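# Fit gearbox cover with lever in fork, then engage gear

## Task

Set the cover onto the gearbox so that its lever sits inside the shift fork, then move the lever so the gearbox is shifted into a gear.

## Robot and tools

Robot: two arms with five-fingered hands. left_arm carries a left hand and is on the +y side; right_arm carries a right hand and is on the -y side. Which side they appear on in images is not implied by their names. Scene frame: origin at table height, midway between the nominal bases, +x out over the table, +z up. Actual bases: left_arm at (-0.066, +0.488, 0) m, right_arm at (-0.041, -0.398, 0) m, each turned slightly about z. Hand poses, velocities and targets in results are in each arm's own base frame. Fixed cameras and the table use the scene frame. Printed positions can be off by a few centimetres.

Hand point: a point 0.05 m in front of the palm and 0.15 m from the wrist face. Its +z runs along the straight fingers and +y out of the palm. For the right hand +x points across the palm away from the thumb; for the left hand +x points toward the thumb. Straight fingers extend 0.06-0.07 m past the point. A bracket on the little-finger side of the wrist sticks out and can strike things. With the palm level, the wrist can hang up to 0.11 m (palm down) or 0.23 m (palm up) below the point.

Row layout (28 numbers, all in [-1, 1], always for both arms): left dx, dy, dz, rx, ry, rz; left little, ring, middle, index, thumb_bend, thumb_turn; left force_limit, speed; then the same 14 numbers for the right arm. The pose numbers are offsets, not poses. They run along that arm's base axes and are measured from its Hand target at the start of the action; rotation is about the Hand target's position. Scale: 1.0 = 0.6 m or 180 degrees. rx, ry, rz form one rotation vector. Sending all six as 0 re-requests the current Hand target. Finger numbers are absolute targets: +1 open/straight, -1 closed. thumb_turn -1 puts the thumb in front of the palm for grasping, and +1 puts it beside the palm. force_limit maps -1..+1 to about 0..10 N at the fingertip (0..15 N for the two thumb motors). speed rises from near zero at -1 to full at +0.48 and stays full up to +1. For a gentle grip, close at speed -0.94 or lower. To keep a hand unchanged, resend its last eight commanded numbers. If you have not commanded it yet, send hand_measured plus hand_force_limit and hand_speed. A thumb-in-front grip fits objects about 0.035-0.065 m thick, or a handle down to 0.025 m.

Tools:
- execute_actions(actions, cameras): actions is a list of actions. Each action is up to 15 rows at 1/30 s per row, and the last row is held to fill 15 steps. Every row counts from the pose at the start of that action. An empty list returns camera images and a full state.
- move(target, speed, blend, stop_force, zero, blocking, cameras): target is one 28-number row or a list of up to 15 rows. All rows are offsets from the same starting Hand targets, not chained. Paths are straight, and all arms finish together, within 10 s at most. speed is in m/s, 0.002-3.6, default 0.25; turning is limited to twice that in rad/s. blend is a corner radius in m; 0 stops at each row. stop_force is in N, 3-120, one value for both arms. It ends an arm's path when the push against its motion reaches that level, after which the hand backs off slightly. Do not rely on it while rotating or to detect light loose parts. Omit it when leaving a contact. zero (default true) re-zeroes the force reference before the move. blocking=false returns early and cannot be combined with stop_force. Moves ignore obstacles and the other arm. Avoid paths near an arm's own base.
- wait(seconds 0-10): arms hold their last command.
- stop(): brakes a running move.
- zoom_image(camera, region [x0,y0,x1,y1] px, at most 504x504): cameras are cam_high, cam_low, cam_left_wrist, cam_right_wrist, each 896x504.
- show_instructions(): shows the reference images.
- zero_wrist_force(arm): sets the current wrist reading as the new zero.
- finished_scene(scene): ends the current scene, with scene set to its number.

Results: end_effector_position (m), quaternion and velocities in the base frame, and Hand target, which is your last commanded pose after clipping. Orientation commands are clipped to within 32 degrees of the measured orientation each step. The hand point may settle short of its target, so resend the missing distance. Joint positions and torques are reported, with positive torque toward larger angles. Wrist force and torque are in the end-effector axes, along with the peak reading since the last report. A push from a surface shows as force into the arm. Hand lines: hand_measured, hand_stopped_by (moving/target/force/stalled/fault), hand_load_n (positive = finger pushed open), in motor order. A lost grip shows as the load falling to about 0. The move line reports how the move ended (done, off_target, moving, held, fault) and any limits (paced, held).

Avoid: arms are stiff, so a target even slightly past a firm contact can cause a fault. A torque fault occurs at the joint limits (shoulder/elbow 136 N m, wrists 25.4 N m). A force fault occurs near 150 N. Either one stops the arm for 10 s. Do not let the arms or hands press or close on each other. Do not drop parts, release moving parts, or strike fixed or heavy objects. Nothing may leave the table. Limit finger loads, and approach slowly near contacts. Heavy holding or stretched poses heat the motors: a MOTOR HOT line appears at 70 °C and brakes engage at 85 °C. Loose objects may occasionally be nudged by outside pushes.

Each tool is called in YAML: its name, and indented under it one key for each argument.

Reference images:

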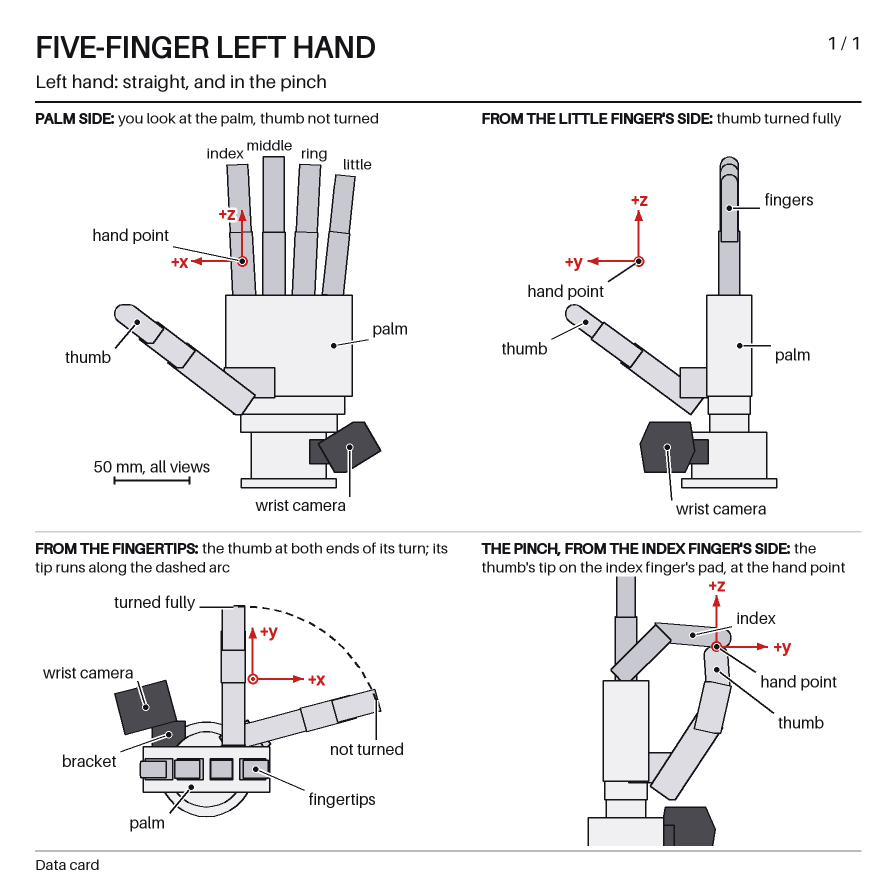

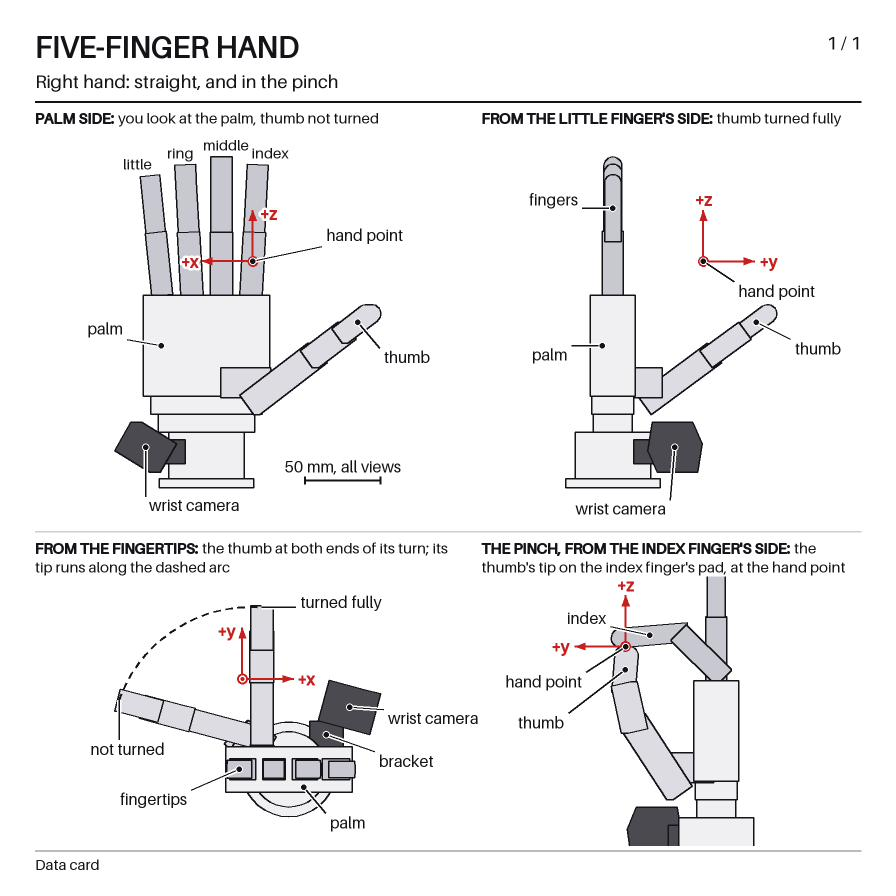

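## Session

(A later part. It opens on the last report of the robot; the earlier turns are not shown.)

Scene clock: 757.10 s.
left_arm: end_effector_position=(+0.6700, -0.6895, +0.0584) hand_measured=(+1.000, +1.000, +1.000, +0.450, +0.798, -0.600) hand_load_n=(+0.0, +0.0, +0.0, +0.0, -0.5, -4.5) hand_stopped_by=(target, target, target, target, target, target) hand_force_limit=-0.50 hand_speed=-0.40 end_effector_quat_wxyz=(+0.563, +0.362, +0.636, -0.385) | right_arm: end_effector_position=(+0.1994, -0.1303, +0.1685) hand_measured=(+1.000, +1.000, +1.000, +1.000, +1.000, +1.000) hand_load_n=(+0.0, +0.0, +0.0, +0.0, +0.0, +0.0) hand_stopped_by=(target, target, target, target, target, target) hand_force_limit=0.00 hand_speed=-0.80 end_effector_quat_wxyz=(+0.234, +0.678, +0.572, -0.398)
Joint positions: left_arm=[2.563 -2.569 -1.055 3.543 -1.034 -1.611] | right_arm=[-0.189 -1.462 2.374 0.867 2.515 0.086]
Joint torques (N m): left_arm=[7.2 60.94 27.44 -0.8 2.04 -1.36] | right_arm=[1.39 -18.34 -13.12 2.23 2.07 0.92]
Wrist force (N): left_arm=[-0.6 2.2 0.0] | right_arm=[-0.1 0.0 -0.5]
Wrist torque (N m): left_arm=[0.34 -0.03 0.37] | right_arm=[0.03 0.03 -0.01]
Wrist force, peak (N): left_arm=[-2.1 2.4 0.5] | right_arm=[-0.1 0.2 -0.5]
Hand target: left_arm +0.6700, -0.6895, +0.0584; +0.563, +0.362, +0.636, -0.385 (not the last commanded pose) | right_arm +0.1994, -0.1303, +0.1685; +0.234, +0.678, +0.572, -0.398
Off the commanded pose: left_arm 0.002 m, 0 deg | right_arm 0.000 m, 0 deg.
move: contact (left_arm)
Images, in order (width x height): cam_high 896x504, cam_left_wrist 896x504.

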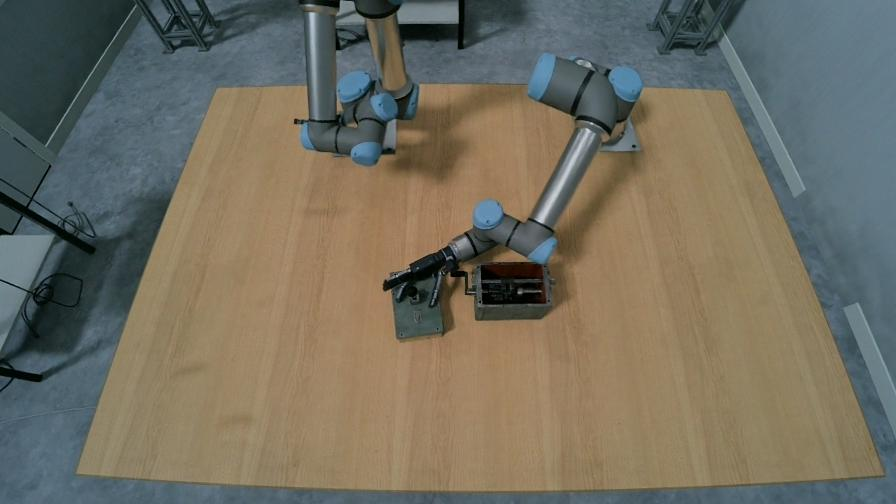

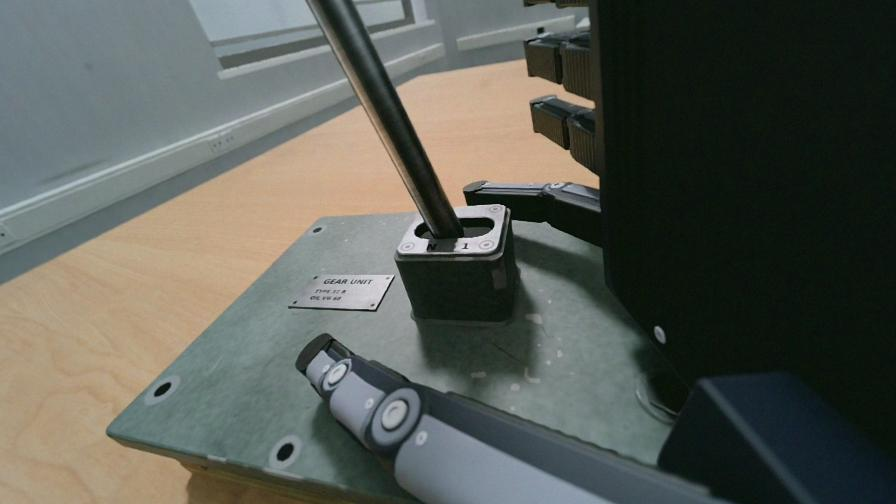

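move:
  target:
    - [0,0,0.008,0,0,0,1,1,1,0.45,0.5,-0.7,-0.5,-0.4,0,0,0,0,0,0,1,1,1,1,1,1,0,-0.8]
    - [-0.0127,0.003,0.008,0,0,0,1,1,1,0.45,0.5,-0.7,-0.5,-0.4,0,0,0,0,0,0,1,1,1,1,1,1,0,-0.8]
  speed: 0.03

move:
  target:
    - [0,0,-0.0125,0,0,0,1,1,1,0.45,0.5,-0.7,-0.5,-0.4,0,0,0,0,0,0,1,1,1,1,1,1,0,-0.8]
  speed: 0.02
  stop_force: 3
  cameras: ["cam_left_wrist","cam_high"]

zoom_image:
  camera: "cam_high"
  region: [380, 225, 500, 325]

Scene clock: 779.63 s.
left_arm: end_effector_position=(+0.6625, -0.6877, +0.0632) hand_measured=(+1.000, +1.000, +1.000, +0.450, +0.500, -0.700) hand_load_n=(+0.0, +0.0, +0.0, +0.0, +0.0, +0.5) hand_stopped_by=(target, target, target, target, target, target) hand_force_limit=-0.50 hand_speed=-0.40 end_effector_quat_wxyz=(+0.563, +0.362, +0.636, -0.385) | right_arm: end_effector_position=(+0.1994, -0.1303, +0.1685) hand_measured=(+1.000, +1.000, +1.000, +1.000, +1.000, +1.000) hand_load_n=(+0.0, +0.0, +0.0, +0.0, +0.0, +0.0) hand_stopped_by=(target, target, target, target, target, target) hand_force_limit=0.00 hand_speed=-0.80 end_effector_quat_wxyz=(+0.234, +0.678, +0.572, -0.398)
Joint positions: left_arm=[2.559 -2.547 -1.086 3.552 -1.037 -1.611] | right_arm=[-0.189 -1.462 2.374 0.867 2.515 0.086]
Joint torques (N m): left_arm=[-11.25 61.96 9.57 2.73 -2.09 -2.19] | right_arm=[2.7 -17.77 -12.69 2.43 2.32 0.74]
Wrist force (N): left_arm=[2.0 0.7 -0.4] | right_arm=[0.0 0.1 -0.1]
Wrist torque (N m): left_arm=[0.21 -0.09 0.29] | right_arm=[0.02 0.01 0.00]
Wrist force, peak (N): left_arm=[2.4 1.1 -0.5] | right_arm=[-0.1 0.2 -0.5]
Hand target: left_arm +0.6624, -0.6877, +0.0632; +0.563, +0.362, +0.636, -0.385 | right_arm +0.1994, -0.1303, +0.1685; +0.234, +0.678, +0.572, -0.398
Off the commanded pose: left_arm 0.000 m, 0 deg | right_arm 0.000 m, 0 deg.
move: done

Scene clock: 781.00 s.
left_arm: end_effector_position=(+0.6624, -0.6877, +0.0557) hand_measured=(+1.000, +1.000, +1.000, +0.450, +0.500, -0.700) hand_load_n=(+0.0, +0.0, +0.0, +0.0, +0.0, +0.5) hand_stopped_by=(target, target, target, target, target, target) hand_force_limit=-0.50 hand_speed=-0.40 end_effector_quat_wxyz=(+0.563, +0.362, +0.636, -0.385) | right_arm: end_effector_position=(+0.1994, -0.1303, +0.1685) hand_measured=(+1.000, +1.000, +1.000, +1.000, +1.000, +1.000) hand_load_n=(+0.0, +0.0, +0.0, +0.0, +0.0, +0.0) hand_stopped_by=(target, target, target, target, target, target) hand_force_limit=0.00 hand_speed=-0.80 end_effector_quat_wxyz=(+0.234, +0.678, +0.572, -0.398)
Joint positions: left_arm=[2.559 -2.556 -1.089 3.564 -1.037 -1.611] | right_arm=[-0.189 -1.462 2.374 0.867 2.515 0.086]
Joint torques (N m): left_arm=[-11.91 45.16 9.83 2.72 -2.15 -2.01] | right_arm=[2.2 -17.97 -12.76 2.13 2.18 1]
Wrist force (N): left_arm=[2.0 0.8 -0.6] | right_arm=[0.2 0.1 -0.1]
Wrist torque (N m): left_arm=[0.23 -0.10 0.29] | right_arm=[0.02 -0.03 0.01]
Wrist force, peak (N): left_arm=[2.3 1.0 -0.5] | right_arm=[0.1 0.0 -0.5]
Hand target: left_arm +0.6624, -0.6877, +0.0557; +0.563, +0.362, +0.636, -0.385 | right_arm +0.1994, -0.1303, +0.1685; +0.234, +0.678, +0.572, -0.398
Off the commanded pose: left_arm 0.000 m, 0 deg | right_arm 0.000 m, 0 deg.
move: done
Images, in order (width x height): cam_high 896x504, cam_left_wrist 896x504.

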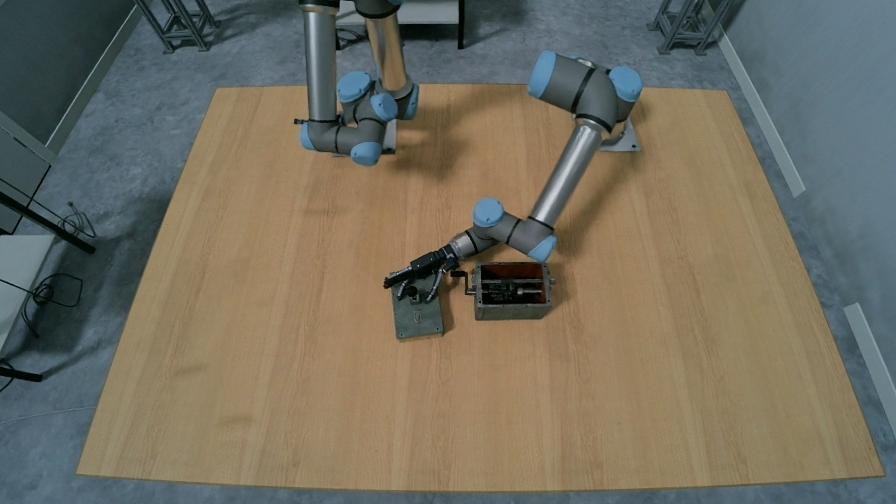

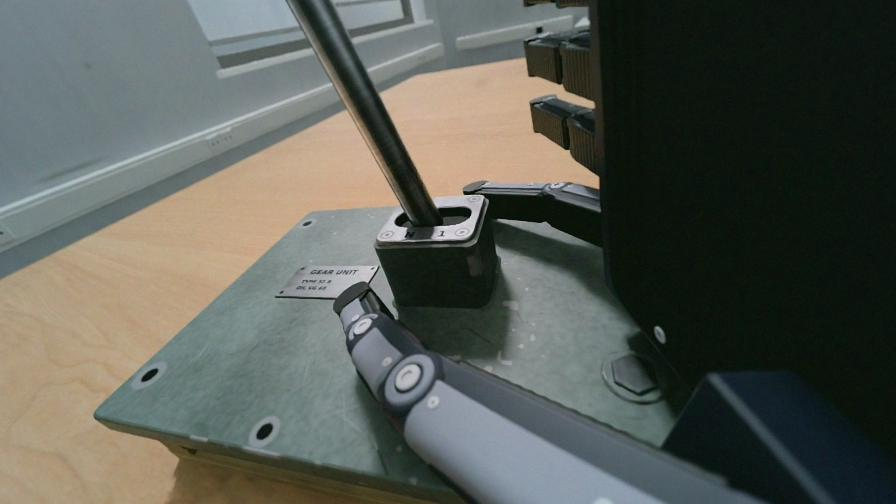

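Scaled by 4.200 from the camera's 896x504 image, which has a finer 1280x720 frame.

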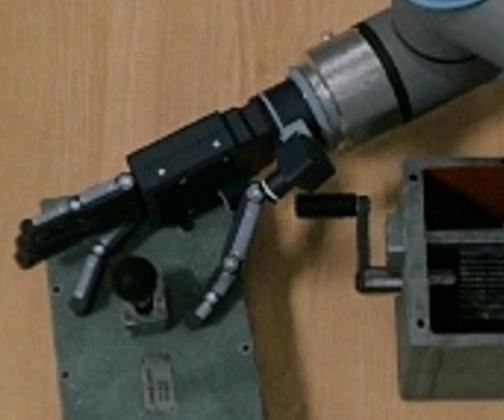

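move:
  target:
    - [0,0,0,0,0,0,1,1,1,-0.5,-0.4,-0.7,-0.7,-0.93,0,0,0,0,0,0,1,1,1,1,1,1,0,-0.8]
  speed: 0.04
  cameras: ["cam_left_wrist","cam_high"]

zoom_image:
  camera: "cam_high"
  region: [380, 225, 500, 325]

Scene clock: 790.67 s.
left_arm: end_effector_position=(+0.6624, -0.6877, +0.0557) hand_measured=(+1.000, +1.000, +1.000, +0.156, +0.272, -0.700) hand_load_n=(+0.0, +0.0, +0.0, +2.0, +2.0, +0.5) hand_stopped_by=(target, target, target, force, force, target) hand_force_limit=-0.70 hand_speed=-0.93 end_effector_quat_wxyz=(+0.563, +0.362, +0.636, -0.385) | right_arm: end_effector_position=(+0.1994, -0.1303, +0.1685) hand_measured=(+1.000, +1.000, +1.000, +1.000, +1.000, +1.000) hand_load_n=(+0.0, +0.0, +0.0, -0.5, +0.0, +0.0) hand_stopped_by=(target, target, target, target, target, target) hand_force_limit=0.00 hand_speed=-0.80 end_effector_quat_wxyz=(+0.234, +0.678, +0.572, -0.398)
Joint positions: left_arm=[2.559 -2.556 -1.089 3.564 -1.037 -1.611] | right_arm=[-0.189 -1.462 2.374 0.867 2.515 0.086]
Joint torques (N m): left_arm=[-4.51 45.39 9.73 1.85 -2.11 -1.98] | right_arm=[1.55 -16.84 -15.21 2.2 2.18 0.8]
Wrist force (N): left_arm=[2.2 0.6 0.4] | right_arm=[0.0 0.1 -0.2]
Wrist torque (N m): left_arm=[0.17 -0.11 0.29] | right_arm=[0.03 0.01 0.00]
Wrist force, peak (N): left_arm=[2.7 -0.2 1.6] | right_arm=[-0.1 0.3 -0.5]
Hand target: left_arm +0.6624, -0.6877, +0.0557; +0.563, +0.362, +0.636, -0.385 | right_arm +0.1994, -0.1303, +0.1685; +0.234, +0.678, +0.572, -0.398
Off the commanded pose: left_arm 0.000 m, 0 deg | right_arm 0.000 m, 0 deg.
move: done
Images, in order (width x height): cam_high 896x504, cam_left_wrist 896x504.

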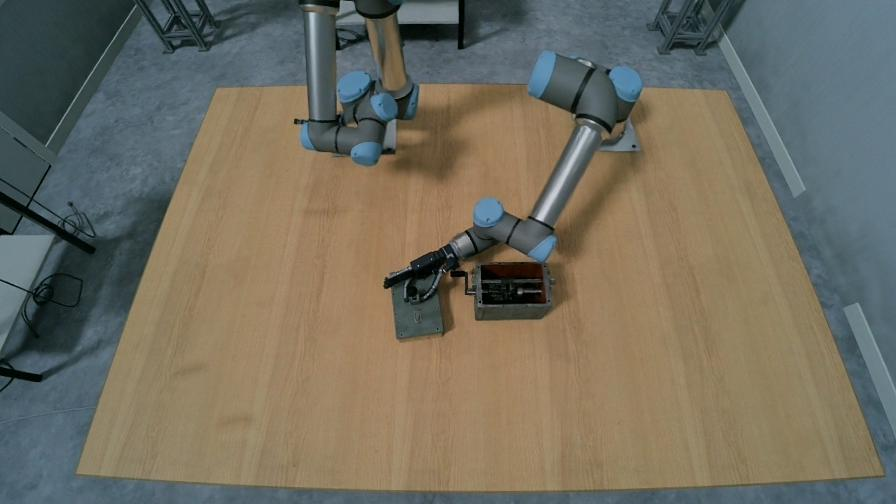

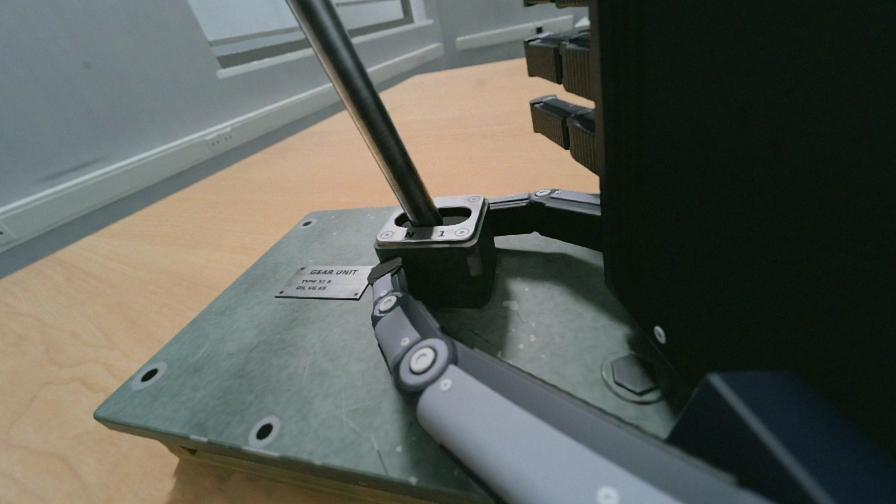

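Scaled by 4.200 from the camera's 896x504 image, which has a finer 1280x720 frame.

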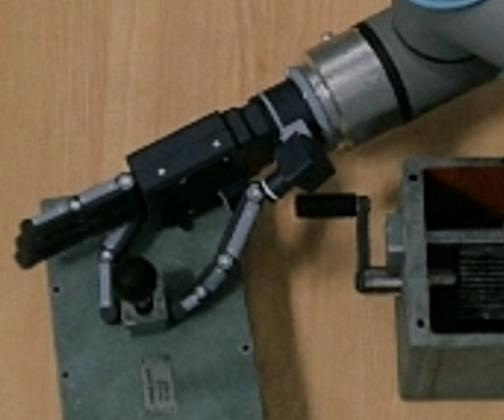

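move:
  target:
    - [0,0,0,0,0,0,1,1,1,-0.6,-0.5,-0.7,0.4,-0.95,0,0,0,0,0,0,1,1,1,1,1,1,0,-0.8]
  speed: 0.04
  cameras: ["cam_left_wrist","cam_high"]

zoom_image:
  camera: "cam_high"
  region: [380, 225, 500, 325]

Scene clock: 797.07 s.
left_arm: end_effector_position=(+0.6624, -0.6877, +0.0557) hand_measured=(+1.000, +1.000, +1.000, +0.138, +0.260, -0.700) hand_load_n=(+0.0, +0.0, +0.0, +6.5, +10.0, +0.0) hand_stopped_by=(target, target, target, force, force, target) hand_force_limit=0.40 hand_speed=-0.95 end_effector_quat_wxyz=(+0.563, +0.362, +0.636, -0.385) | right_arm: end_effector_position=(+0.1994, -0.1303, +0.1685) hand_measured=(+1.000, +1.000, +1.000, +1.000, +1.000, +1.000) hand_load_n=(+0.0, +0.0, +0.0, +0.0, -0.5, +0.0) hand_stopped_by=(target, target, target, target, target, target) hand_force_limit=0.00 hand_speed=-0.80 end_effector_quat_wxyz=(+0.234, +0.678, +0.572, -0.398)
Joint positions: left_arm=[2.559 -2.556 -1.089 3.564 -1.037 -1.611] | right_arm=[-0.189 -1.462 2.374 0.867 2.515 0.086]
Joint torques (N m): left_arm=[6.33 47.33 10.53 0.89 -1.79 -1.43] | right_arm=[2.18 -17.74 -14.11 2.1 2.33 0.8]
Wrist force (N): left_arm=[3.0 0.9 -0.9] | right_arm=[0.1 0.1 -0.3]
Wrist torque (N m): left_arm=[0.14 -0.13 0.29] | right_arm=[0.03 0.00 0.00]
Wrist force, peak (N): left_arm=[3.1 1.8 -1.1] | right_arm=[-0.1 0.1 -0.7]
Hand target: left_arm +0.6624, -0.6877, +0.0557; +0.563, +0.362, +0.636, -0.385 | right_arm +0.1994, -0.1303, +0.1685; +0.234, +0.678, +0.572, -0.398
Off the commanded pose: left_arm 0.000 m, 0 deg | right_arm 0.000 m, 0 deg.
move: done
Images, in order (width x height): cam_high 896x504, cam_left_wrist 896x504.

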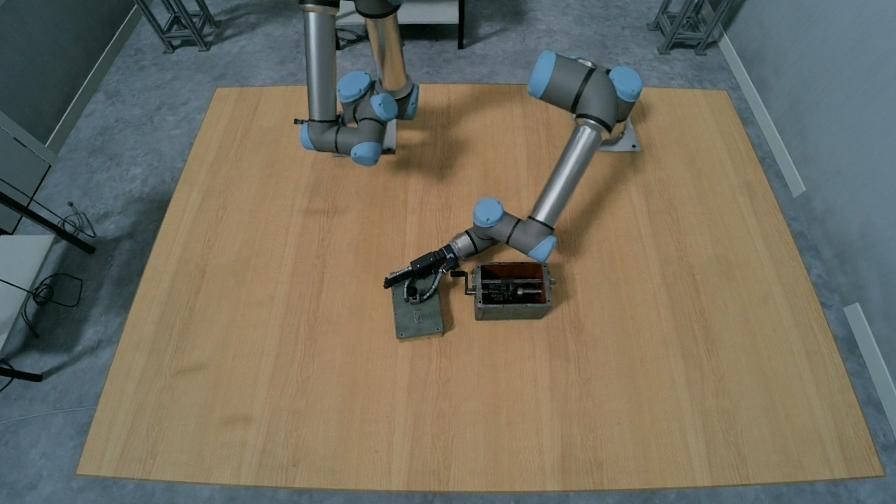

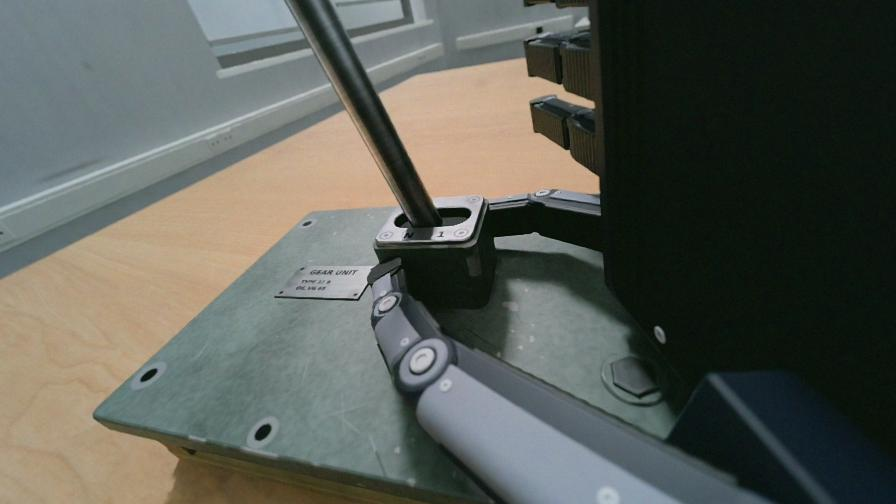

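Scaled by 4.200 from the camera's 896x504 image, which has a finer 1280x720 frame.

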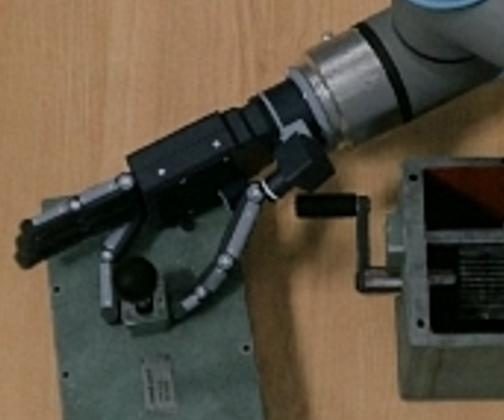

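move:
  target:
    - [0,0,0.1,0,0,0,1,1,1,-0.6,-0.5,-0.7,0.4,-0.95,0,0,0,0,0,0,1,1,1,1,1,1,0,-0.8]
  speed: 0.04
  cameras: ["cam_left_wrist","cam_high","cam_low"]

zoom_image:
  camera: "cam_low"
  region: [235, 190, 425, 325]

zoom_image:
  camera: "cam_high"
  region: [370, 225, 500, 355]

Scene clock: 809.53 s.
left_arm: end_effector_position=(+0.6624, -0.6877, +0.1156) hand_measured=(+1.000, +1.000, +1.000, +0.138, +0.258, -0.700) hand_load_n=(+0.0, +0.0, +0.0, +0.0, +0.0, +0.5) hand_stopped_by=(target, target, target, force, force, target) hand_force_limit=0.40 hand_speed=-0.95 end_effector_quat_wxyz=(+0.563, +0.362, +0.636, -0.385) | right_arm: end_effector_position=(+0.1994, -0.1303, +0.1685) hand_measured=(+1.000, +1.000, +1.000, +1.000, +1.000, +1.000) hand_load_n=(+0.0, +0.0, +0.0, +0.0, +0.0, +0.0) hand_stopped_by=(target, target, target, target, target, target) hand_force_limit=0.00 hand_speed=-0.80 end_effector_quat_wxyz=(+0.234, +0.678, +0.572, -0.398)
Joint positions: left_arm=[2.559 -2.486 -1.058 3.463 -1.037 -1.611] | right_arm=[-0.189 -1.462 2.374 0.867 2.515 0.086]
Joint torques (N m): left_arm=[1.21 62.39 29.24 0.23 -1.46 -0.92] | right_arm=[1.68 -17.81 -13.89 2.1 2.69 0.78]
Wrist force (N): left_arm=[2.1 1.0 -0.4] | right_arm=[-0.1 0.3 -0.5]
Wrist torque (N m): left_arm=[0.27 -0.11 0.30] | right_arm=[0.07 0.03 0.00]
Wrist force, peak (N): left_arm=[9.1 1.1 -0.6] | right_arm=[0.3 0.2 -0.5]
Hand target: left_arm +0.6624, -0.6877, +0.1157; +0.563, +0.362, +0.636, -0.385 | right_arm +0.1994, -0.1303, +0.1685; +0.234, +0.678, +0.572, -0.398
Off the commanded pose: left_arm 0.000 m, 0 deg | right_arm 0.000 m, 0 deg.
move: done
Images, in order (width x height): cam_high 896x504, cam_low 896x504, cam_left_wrist 896x504.

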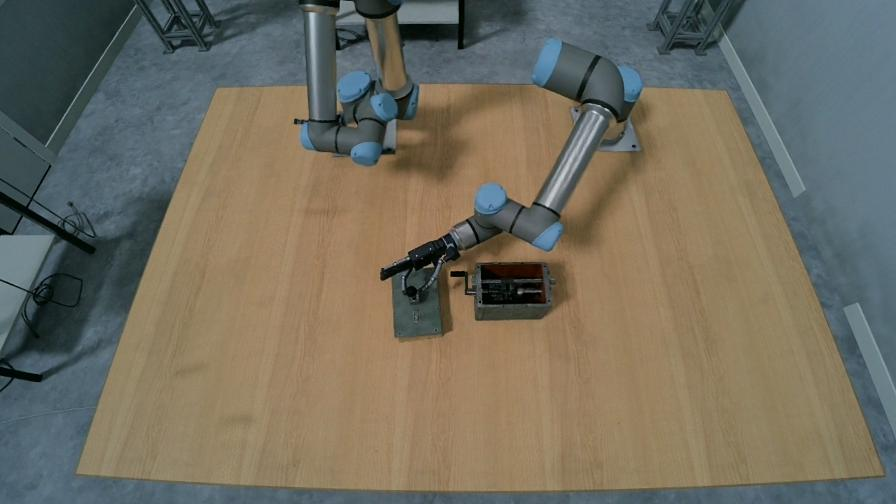

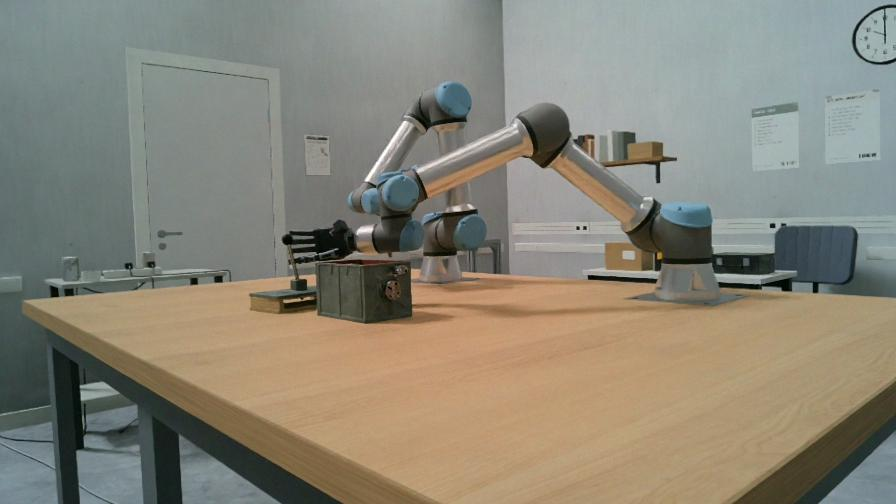

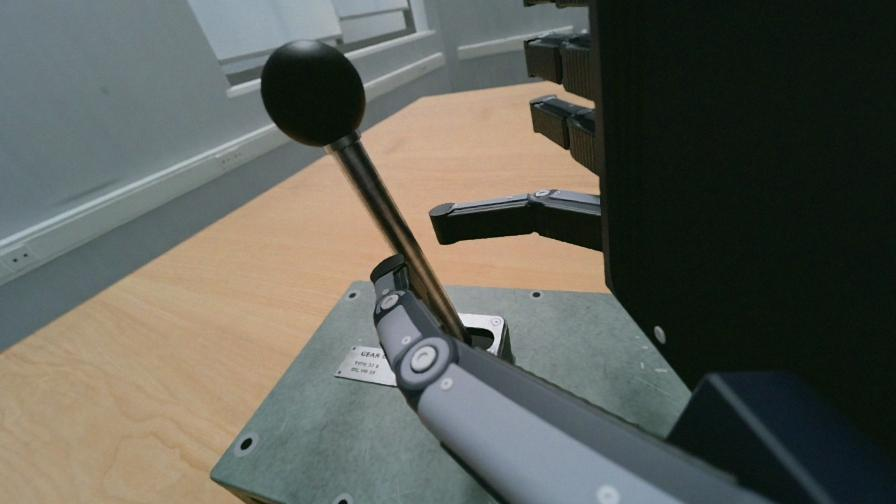

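Scaled by 2.653 from the camera's 896x504 image, which has a finer 1280x720 frame.

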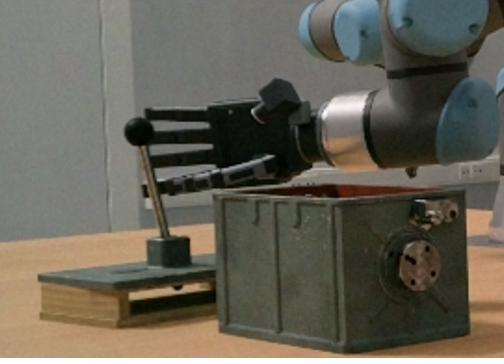

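Scaled by 3.877 from the camera's 896x504 image, which has a finer 1280x720 frame.

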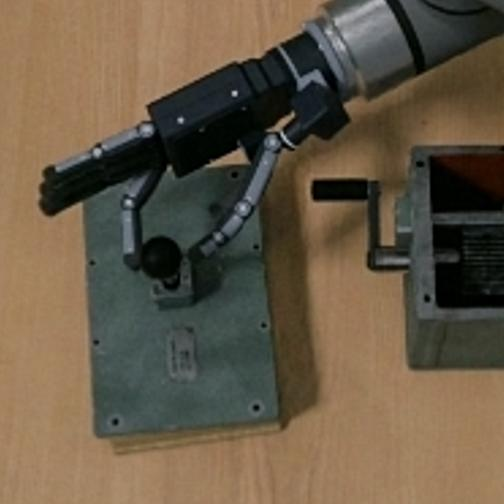

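move:
  target:
    - [0,0,-0.02,0,0,0,1,1,1,0.45,0.5,-0.8,-0.7,-0.4,0,0,0,0,0,0,1,1,1,1,1,1,0,-0.8]
  speed: 0.04
  cameras: ["cam_left_wrist","cam_high"]

zoom_image:
  camera: "cam_high"
  region: [370, 225, 500, 355]

Scene clock: 845.03 s.
left_arm: end_effector_position=(+0.6624, -0.6877, +0.1039) hand_measured=(+1.000, +1.000, +1.000, +0.450, +0.500, -0.800) hand_load_n=(+0.0, +0.0, +0.0, +0.0, +0.0, +0.5) hand_stopped_by=(target, target, target, target, target, target) hand_force_limit=-0.70 hand_speed=-0.40 end_effector_quat_wxyz=(+0.563, +0.362, +0.636, -0.385) | right_arm: end_effector_position=(+0.1994, -0.1303, +0.1685) hand_measured=(+1.000, +1.000, +1.000, +1.000, +1.000, +1.000) hand_load_n=(+0.0, +0.0, +0.0, +0.0, +0.0, +0.0) hand_stopped_by=(target, target, target, target, target, target) hand_force_limit=0.00 hand_speed=-0.80 end_effector_quat_wxyz=(+0.234, +0.678, +0.572, -0.398)
Joint positions: left_arm=[2.559 -2.498 -1.066 3.483 -1.037 -1.611] | right_arm=[-0.189 -1.462 2.374 0.867 2.515 0.086]
Joint torques (N m): left_arm=[1.06 43.61 10.67 2.66 1.91 1.77] | right_arm=[3.15 -16.65 -14.22 2.27 2.45 1.02]
Wrist force (N): left_arm=[2.0 0.9 -0.3] | right_arm=[0.2 0.2 -0.3]
Wrist torque (N m): left_arm=[0.24 -0.10 0.30] | right_arm=[0.04 -0.01 0.01]
Wrist force, peak (N): left_arm=[2.4 0.9 -0.3] | right_arm=[0.0 0.3 -0.6]
Hand target: left_arm +0.6624, -0.6877, +0.1037; +0.563, +0.362, +0.636, -0.385 | right_arm +0.1994, -0.1303, +0.1685; +0.234, +0.678, +0.572, -0.398
Off the commanded pose: left_arm 0.000 m, 0 deg | right_arm 0.000 m, 0 deg.
move: done
Images, in order (width x height): cam_high 896x504, cam_left_wrist 896x504.

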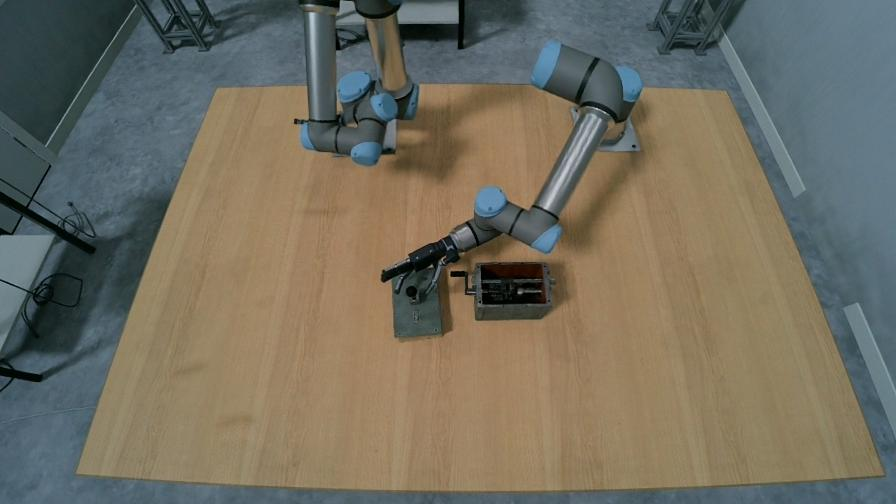

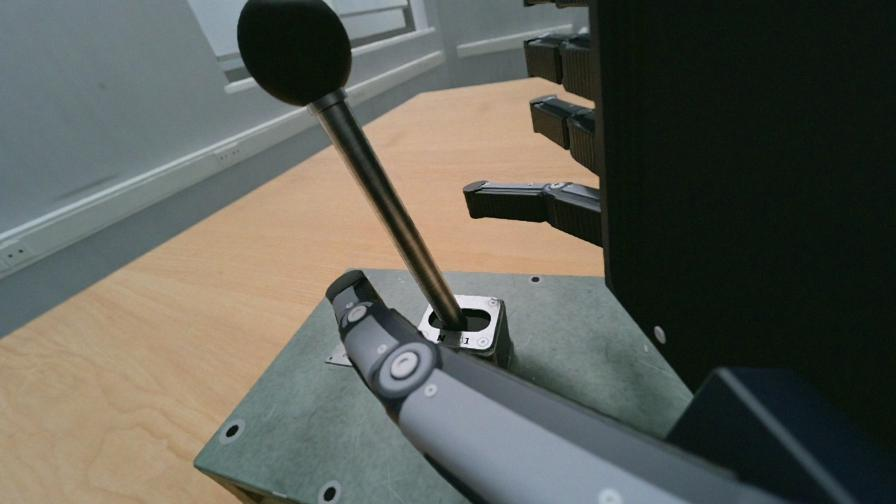

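Scaled by 3.877 from the camera's 896x504 image, which has a finer 1280x720 frame.

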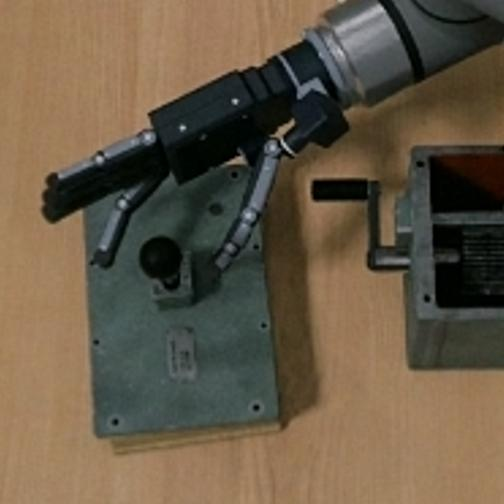

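move:
  target:
    - [-0.0073,0.0075,0,0,0,0,1,1,1,0.45,0.5,-0.8,-0.7,-0.4,0,0,0,0,0,0,1,1,1,1,1,1,0,-0.8]
    - [-0.0073,0.0075,-0.0867,0,0,0,1,1,1,0.45,0.5,-0.8,-0.7,-0.4,0,0,0,0,0,0,1,1,1,1,1,1,0,-0.8]
  speed: 0.03
  stop_force: 3
  cameras: ["cam_left_wrist","cam_high"]

zoom_image:
  camera: "cam_high"
  region: [370, 225, 500, 355]

Scene clock: 872.17 s.
left_arm: end_effector_position=(+0.6580, -0.6832, +0.0522) hand_measured=(+1.000, +1.000, +1.000, +0.450, +0.500, -0.800) hand_load_n=(+0.0, +0.0, +0.0, -0.5, +0.0, +0.5) hand_stopped_by=(target, target, target, target, target, target) hand_force_limit=-0.70 hand_speed=-0.40 end_effector_quat_wxyz=(+0.563, +0.362, +0.636, -0.385) | right_arm: end_effector_position=(+0.1994, -0.1303, +0.1685) hand_measured=(+1.000, +1.000, +1.000, +1.000, +1.000, +1.000) hand_load_n=(+0.0, +0.0, +0.0, +0.0, +0.0, +0.0) hand_stopped_by=(target, target, target, target, target, target) hand_force_limit=0.00 hand_speed=-0.80 end_effector_quat_wxyz=(+0.234, +0.678, +0.572, -0.398)
Joint positions: left_arm=[2.561 -2.546 -1.12 3.584 -1.035 -1.611] | right_arm=[-0.189 -1.462 2.374 0.867 2.515 0.086]
Joint torques (N m): left_arm=[10.97 60.45 10.06 -0.65 1.53 1.76] | right_arm=[2.53 -17.76 -11.51 2.35 2.57 1.12]
Wrist force (N): left_arm=[-1.1 -0.5 -2.0] | right_arm=[0.0 0.1 -0.5]
Wrist torque (N m): left_arm=[0.27 -0.22 0.21] | right_arm=[0.05 0.00 0.00]
Wrist force, peak (N): left_arm=[-2.5 -0.9 -2.6] | right_arm=[0.1 0.4 -0.6]
Hand target: left_arm +0.6580, -0.6832, +0.0522; +0.563, +0.362, +0.636, -0.385 (not the last commanded pose) | right_arm +0.1994, -0.1303, +0.1685; +0.234, +0.678, +0.572, -0.398
Off the commanded pose: left_arm 0.001 m, 0 deg | right_arm 0.000 m, 0 deg.
move: contact (left_arm); path passed 1 of 2 targets
Images, in order (width x height): cam_high 896x504, cam_left_wrist 896x504.

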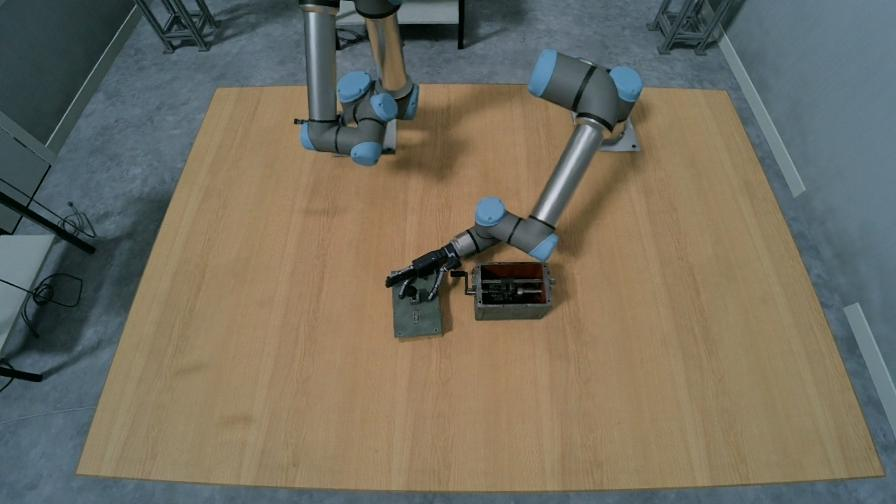

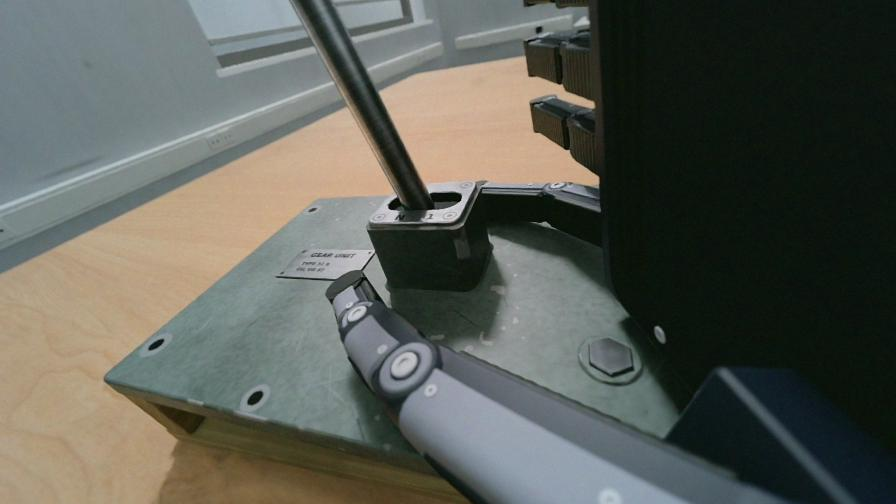

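Scaled by 3.877 from the camera's 896x504 image, which has a finer 1280x720 frame.

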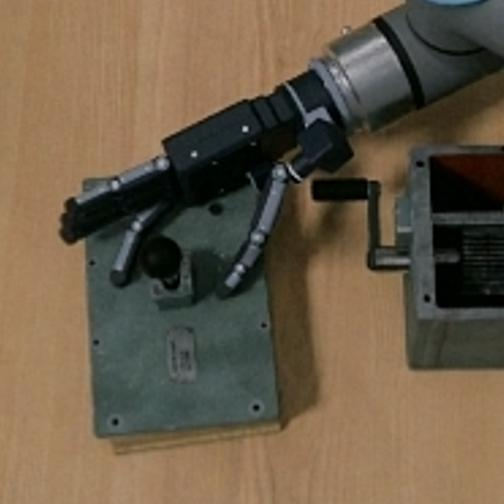

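move:
  target:
    - [0.0015,-0.003,0.0025,0,0,0,1,1,1,0.45,0.5,-0.8,-0.7,-0.4,0,0,0,0,0,0,1,1,1,1,1,1,0,-0.8]
  speed: 0.02

move:
  target:
    - [0,0,0,0,0,0,1,1,1,-0.5,-0.4,-0.8,-0.7,-0.93,0,0,0,0,0,0,1,1,1,1,1,1,0,-0.8]
  speed: 0.04
  cameras: ["cam_left_wrist","cam_high"]

zoom_image:
  camera: "cam_high"
  region: [370, 225, 500, 355]

Scene clock: 889.93 s.
left_arm: end_effector_position=(+0.6589, -0.6849, +0.0537) hand_measured=(+1.000, +1.000, +1.000, +0.450, +0.500, -0.800) hand_load_n=(+0.0, +0.0, +0.0, +0.0, +0.0, +0.0) hand_stopped_by=(target, target, target, target, target, target) hand_force_limit=-0.70 hand_speed=-0.40 end_effector_quat_wxyz=(+0.563, +0.362, +0.636, -0.385) | right_arm: end_effector_position=(+0.1994, -0.1303, +0.1685) hand_measured=(+1.000, +1.000, +1.000, +1.000, +1.000, +1.000) hand_load_n=(+0.0, +0.0, -0.5, +0.0, +0.0, +0.0) hand_stopped_by=(target, target, target, target, target, target) hand_force_limit=0.00 hand_speed=-0.80 end_effector_quat_wxyz=(+0.234, +0.678, +0.572, -0.398)
Joint positions: left_arm=[2.56 -2.548 -1.111 3.578 -1.037 -1.611] | right_arm=[-0.189 -1.462 2.374 0.867 2.515 0.086]
Joint torques (N m): left_arm=[-11.92 45.2 27.94 -0.24 -2.17 -1.5] | right_arm=[2.89 -17.58 -14.9 2.12 2.51 0.96]
Wrist force (N): left_arm=[1.9 0.6 -0.6] | right_arm=[-0.1 0.1 -0.5]
Wrist torque (N m): left_arm=[0.21 -0.09 0.27] | right_arm=[0.04 0.04 -0.01]
Wrist force, peak (N): left_arm=[-1.1 -0.5 -2.2] | right_arm=[0.1 0.1 -0.6]
Hand target: left_arm +0.6589, -0.6850, +0.0537; +0.563, +0.362, +0.636, -0.385 | right_arm +0.1994, -0.1303, +0.1685; +0.234, +0.678, +0.572, -0.398
Off the commanded pose: left_arm 0.000 m, 0 deg | right_arm 0.000 m, 0 deg.
move: done

Scene clock: 893.30 s.
left_arm: end_effector_position=(+0.6589, -0.6850, +0.0537) hand_measured=(+1.000, +1.000, +1.000, +0.196, +0.184, -0.800) hand_load_n=(+0.0, +0.0, +0.0, +2.5, +3.0, +0.0) hand_stopped_by=(target, target, target, force, force, target) hand_force_limit=-0.70 hand_speed=-0.93 end_effector_quat_wxyz=(+0.563, +0.362, +0.636, -0.385) | right_arm: end_effector_position=(+0.1994, -0.1303, +0.1685) hand_measured=(+1.000, +1.000, +1.000, +1.000, +1.000, +1.000) hand_load_n=(-0.5, +0.0, +0.0, +0.0, +0.0, -0.5) hand_stopped_by=(target, target, target, target, target, target) hand_force_limit=0.00 hand_speed=-0.80 end_effector_quat_wxyz=(+0.234, +0.678, +0.572, -0.398)
Joint positions: left_arm=[2.56 -2.548 -1.111 3.578 -1.037 -1.611] | right_arm=[-0.189 -1.462 2.374 0.867 2.515 0.086]
Joint torques (N m): left_arm=[3.6 46.02 26.25 -0.09 -2.07 -1.69] | right_arm=[1.73 -17.31 -15.43 2.1 2.34 0.7]
Wrist force (N): left_arm=[2.2 1.1 0.4] | right_arm=[-0.1 0.1 -0.4]
Wrist torque (N m): left_arm=[0.19 -0.10 0.27] | right_arm=[0.04 0.04 -0.01]
Wrist force, peak (N): left_arm=[2.6 -0.1 1.9] | right_arm=[0.1 0.1 -0.6]
Hand target: left_arm +0.6589, -0.6850, +0.0537; +0.563, +0.362, +0.636, -0.385 | right_arm +0.1994, -0.1303, +0.1685; +0.234, +0.678, +0.572, -0.398
Off the commanded pose: left_arm 0.000 m, 0 deg | right_arm 0.000 m, 0 deg.
move: done
Images, in order (width x height): cam_high 896x504, cam_left_wrist 896x504.

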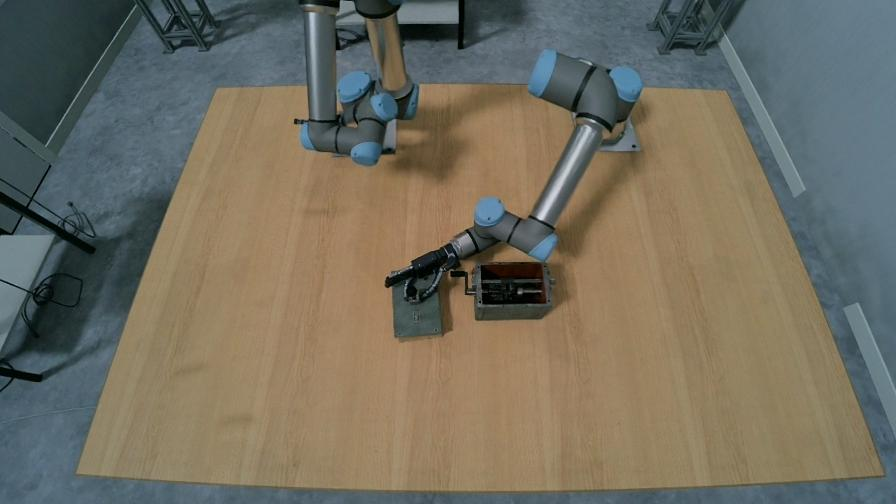

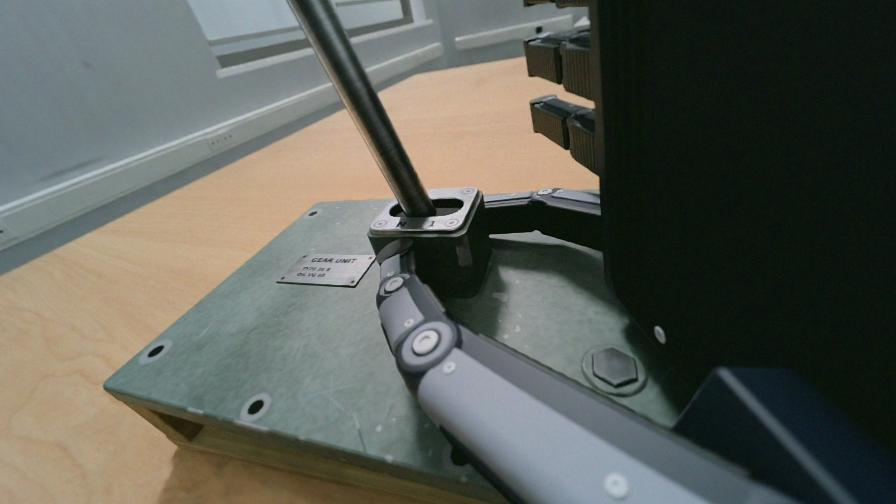

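Scaled by 3.877 from the camera's 896x504 image, which has a finer 1280x720 frame.

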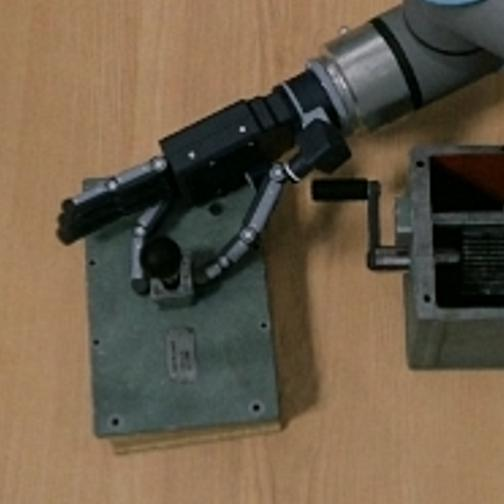

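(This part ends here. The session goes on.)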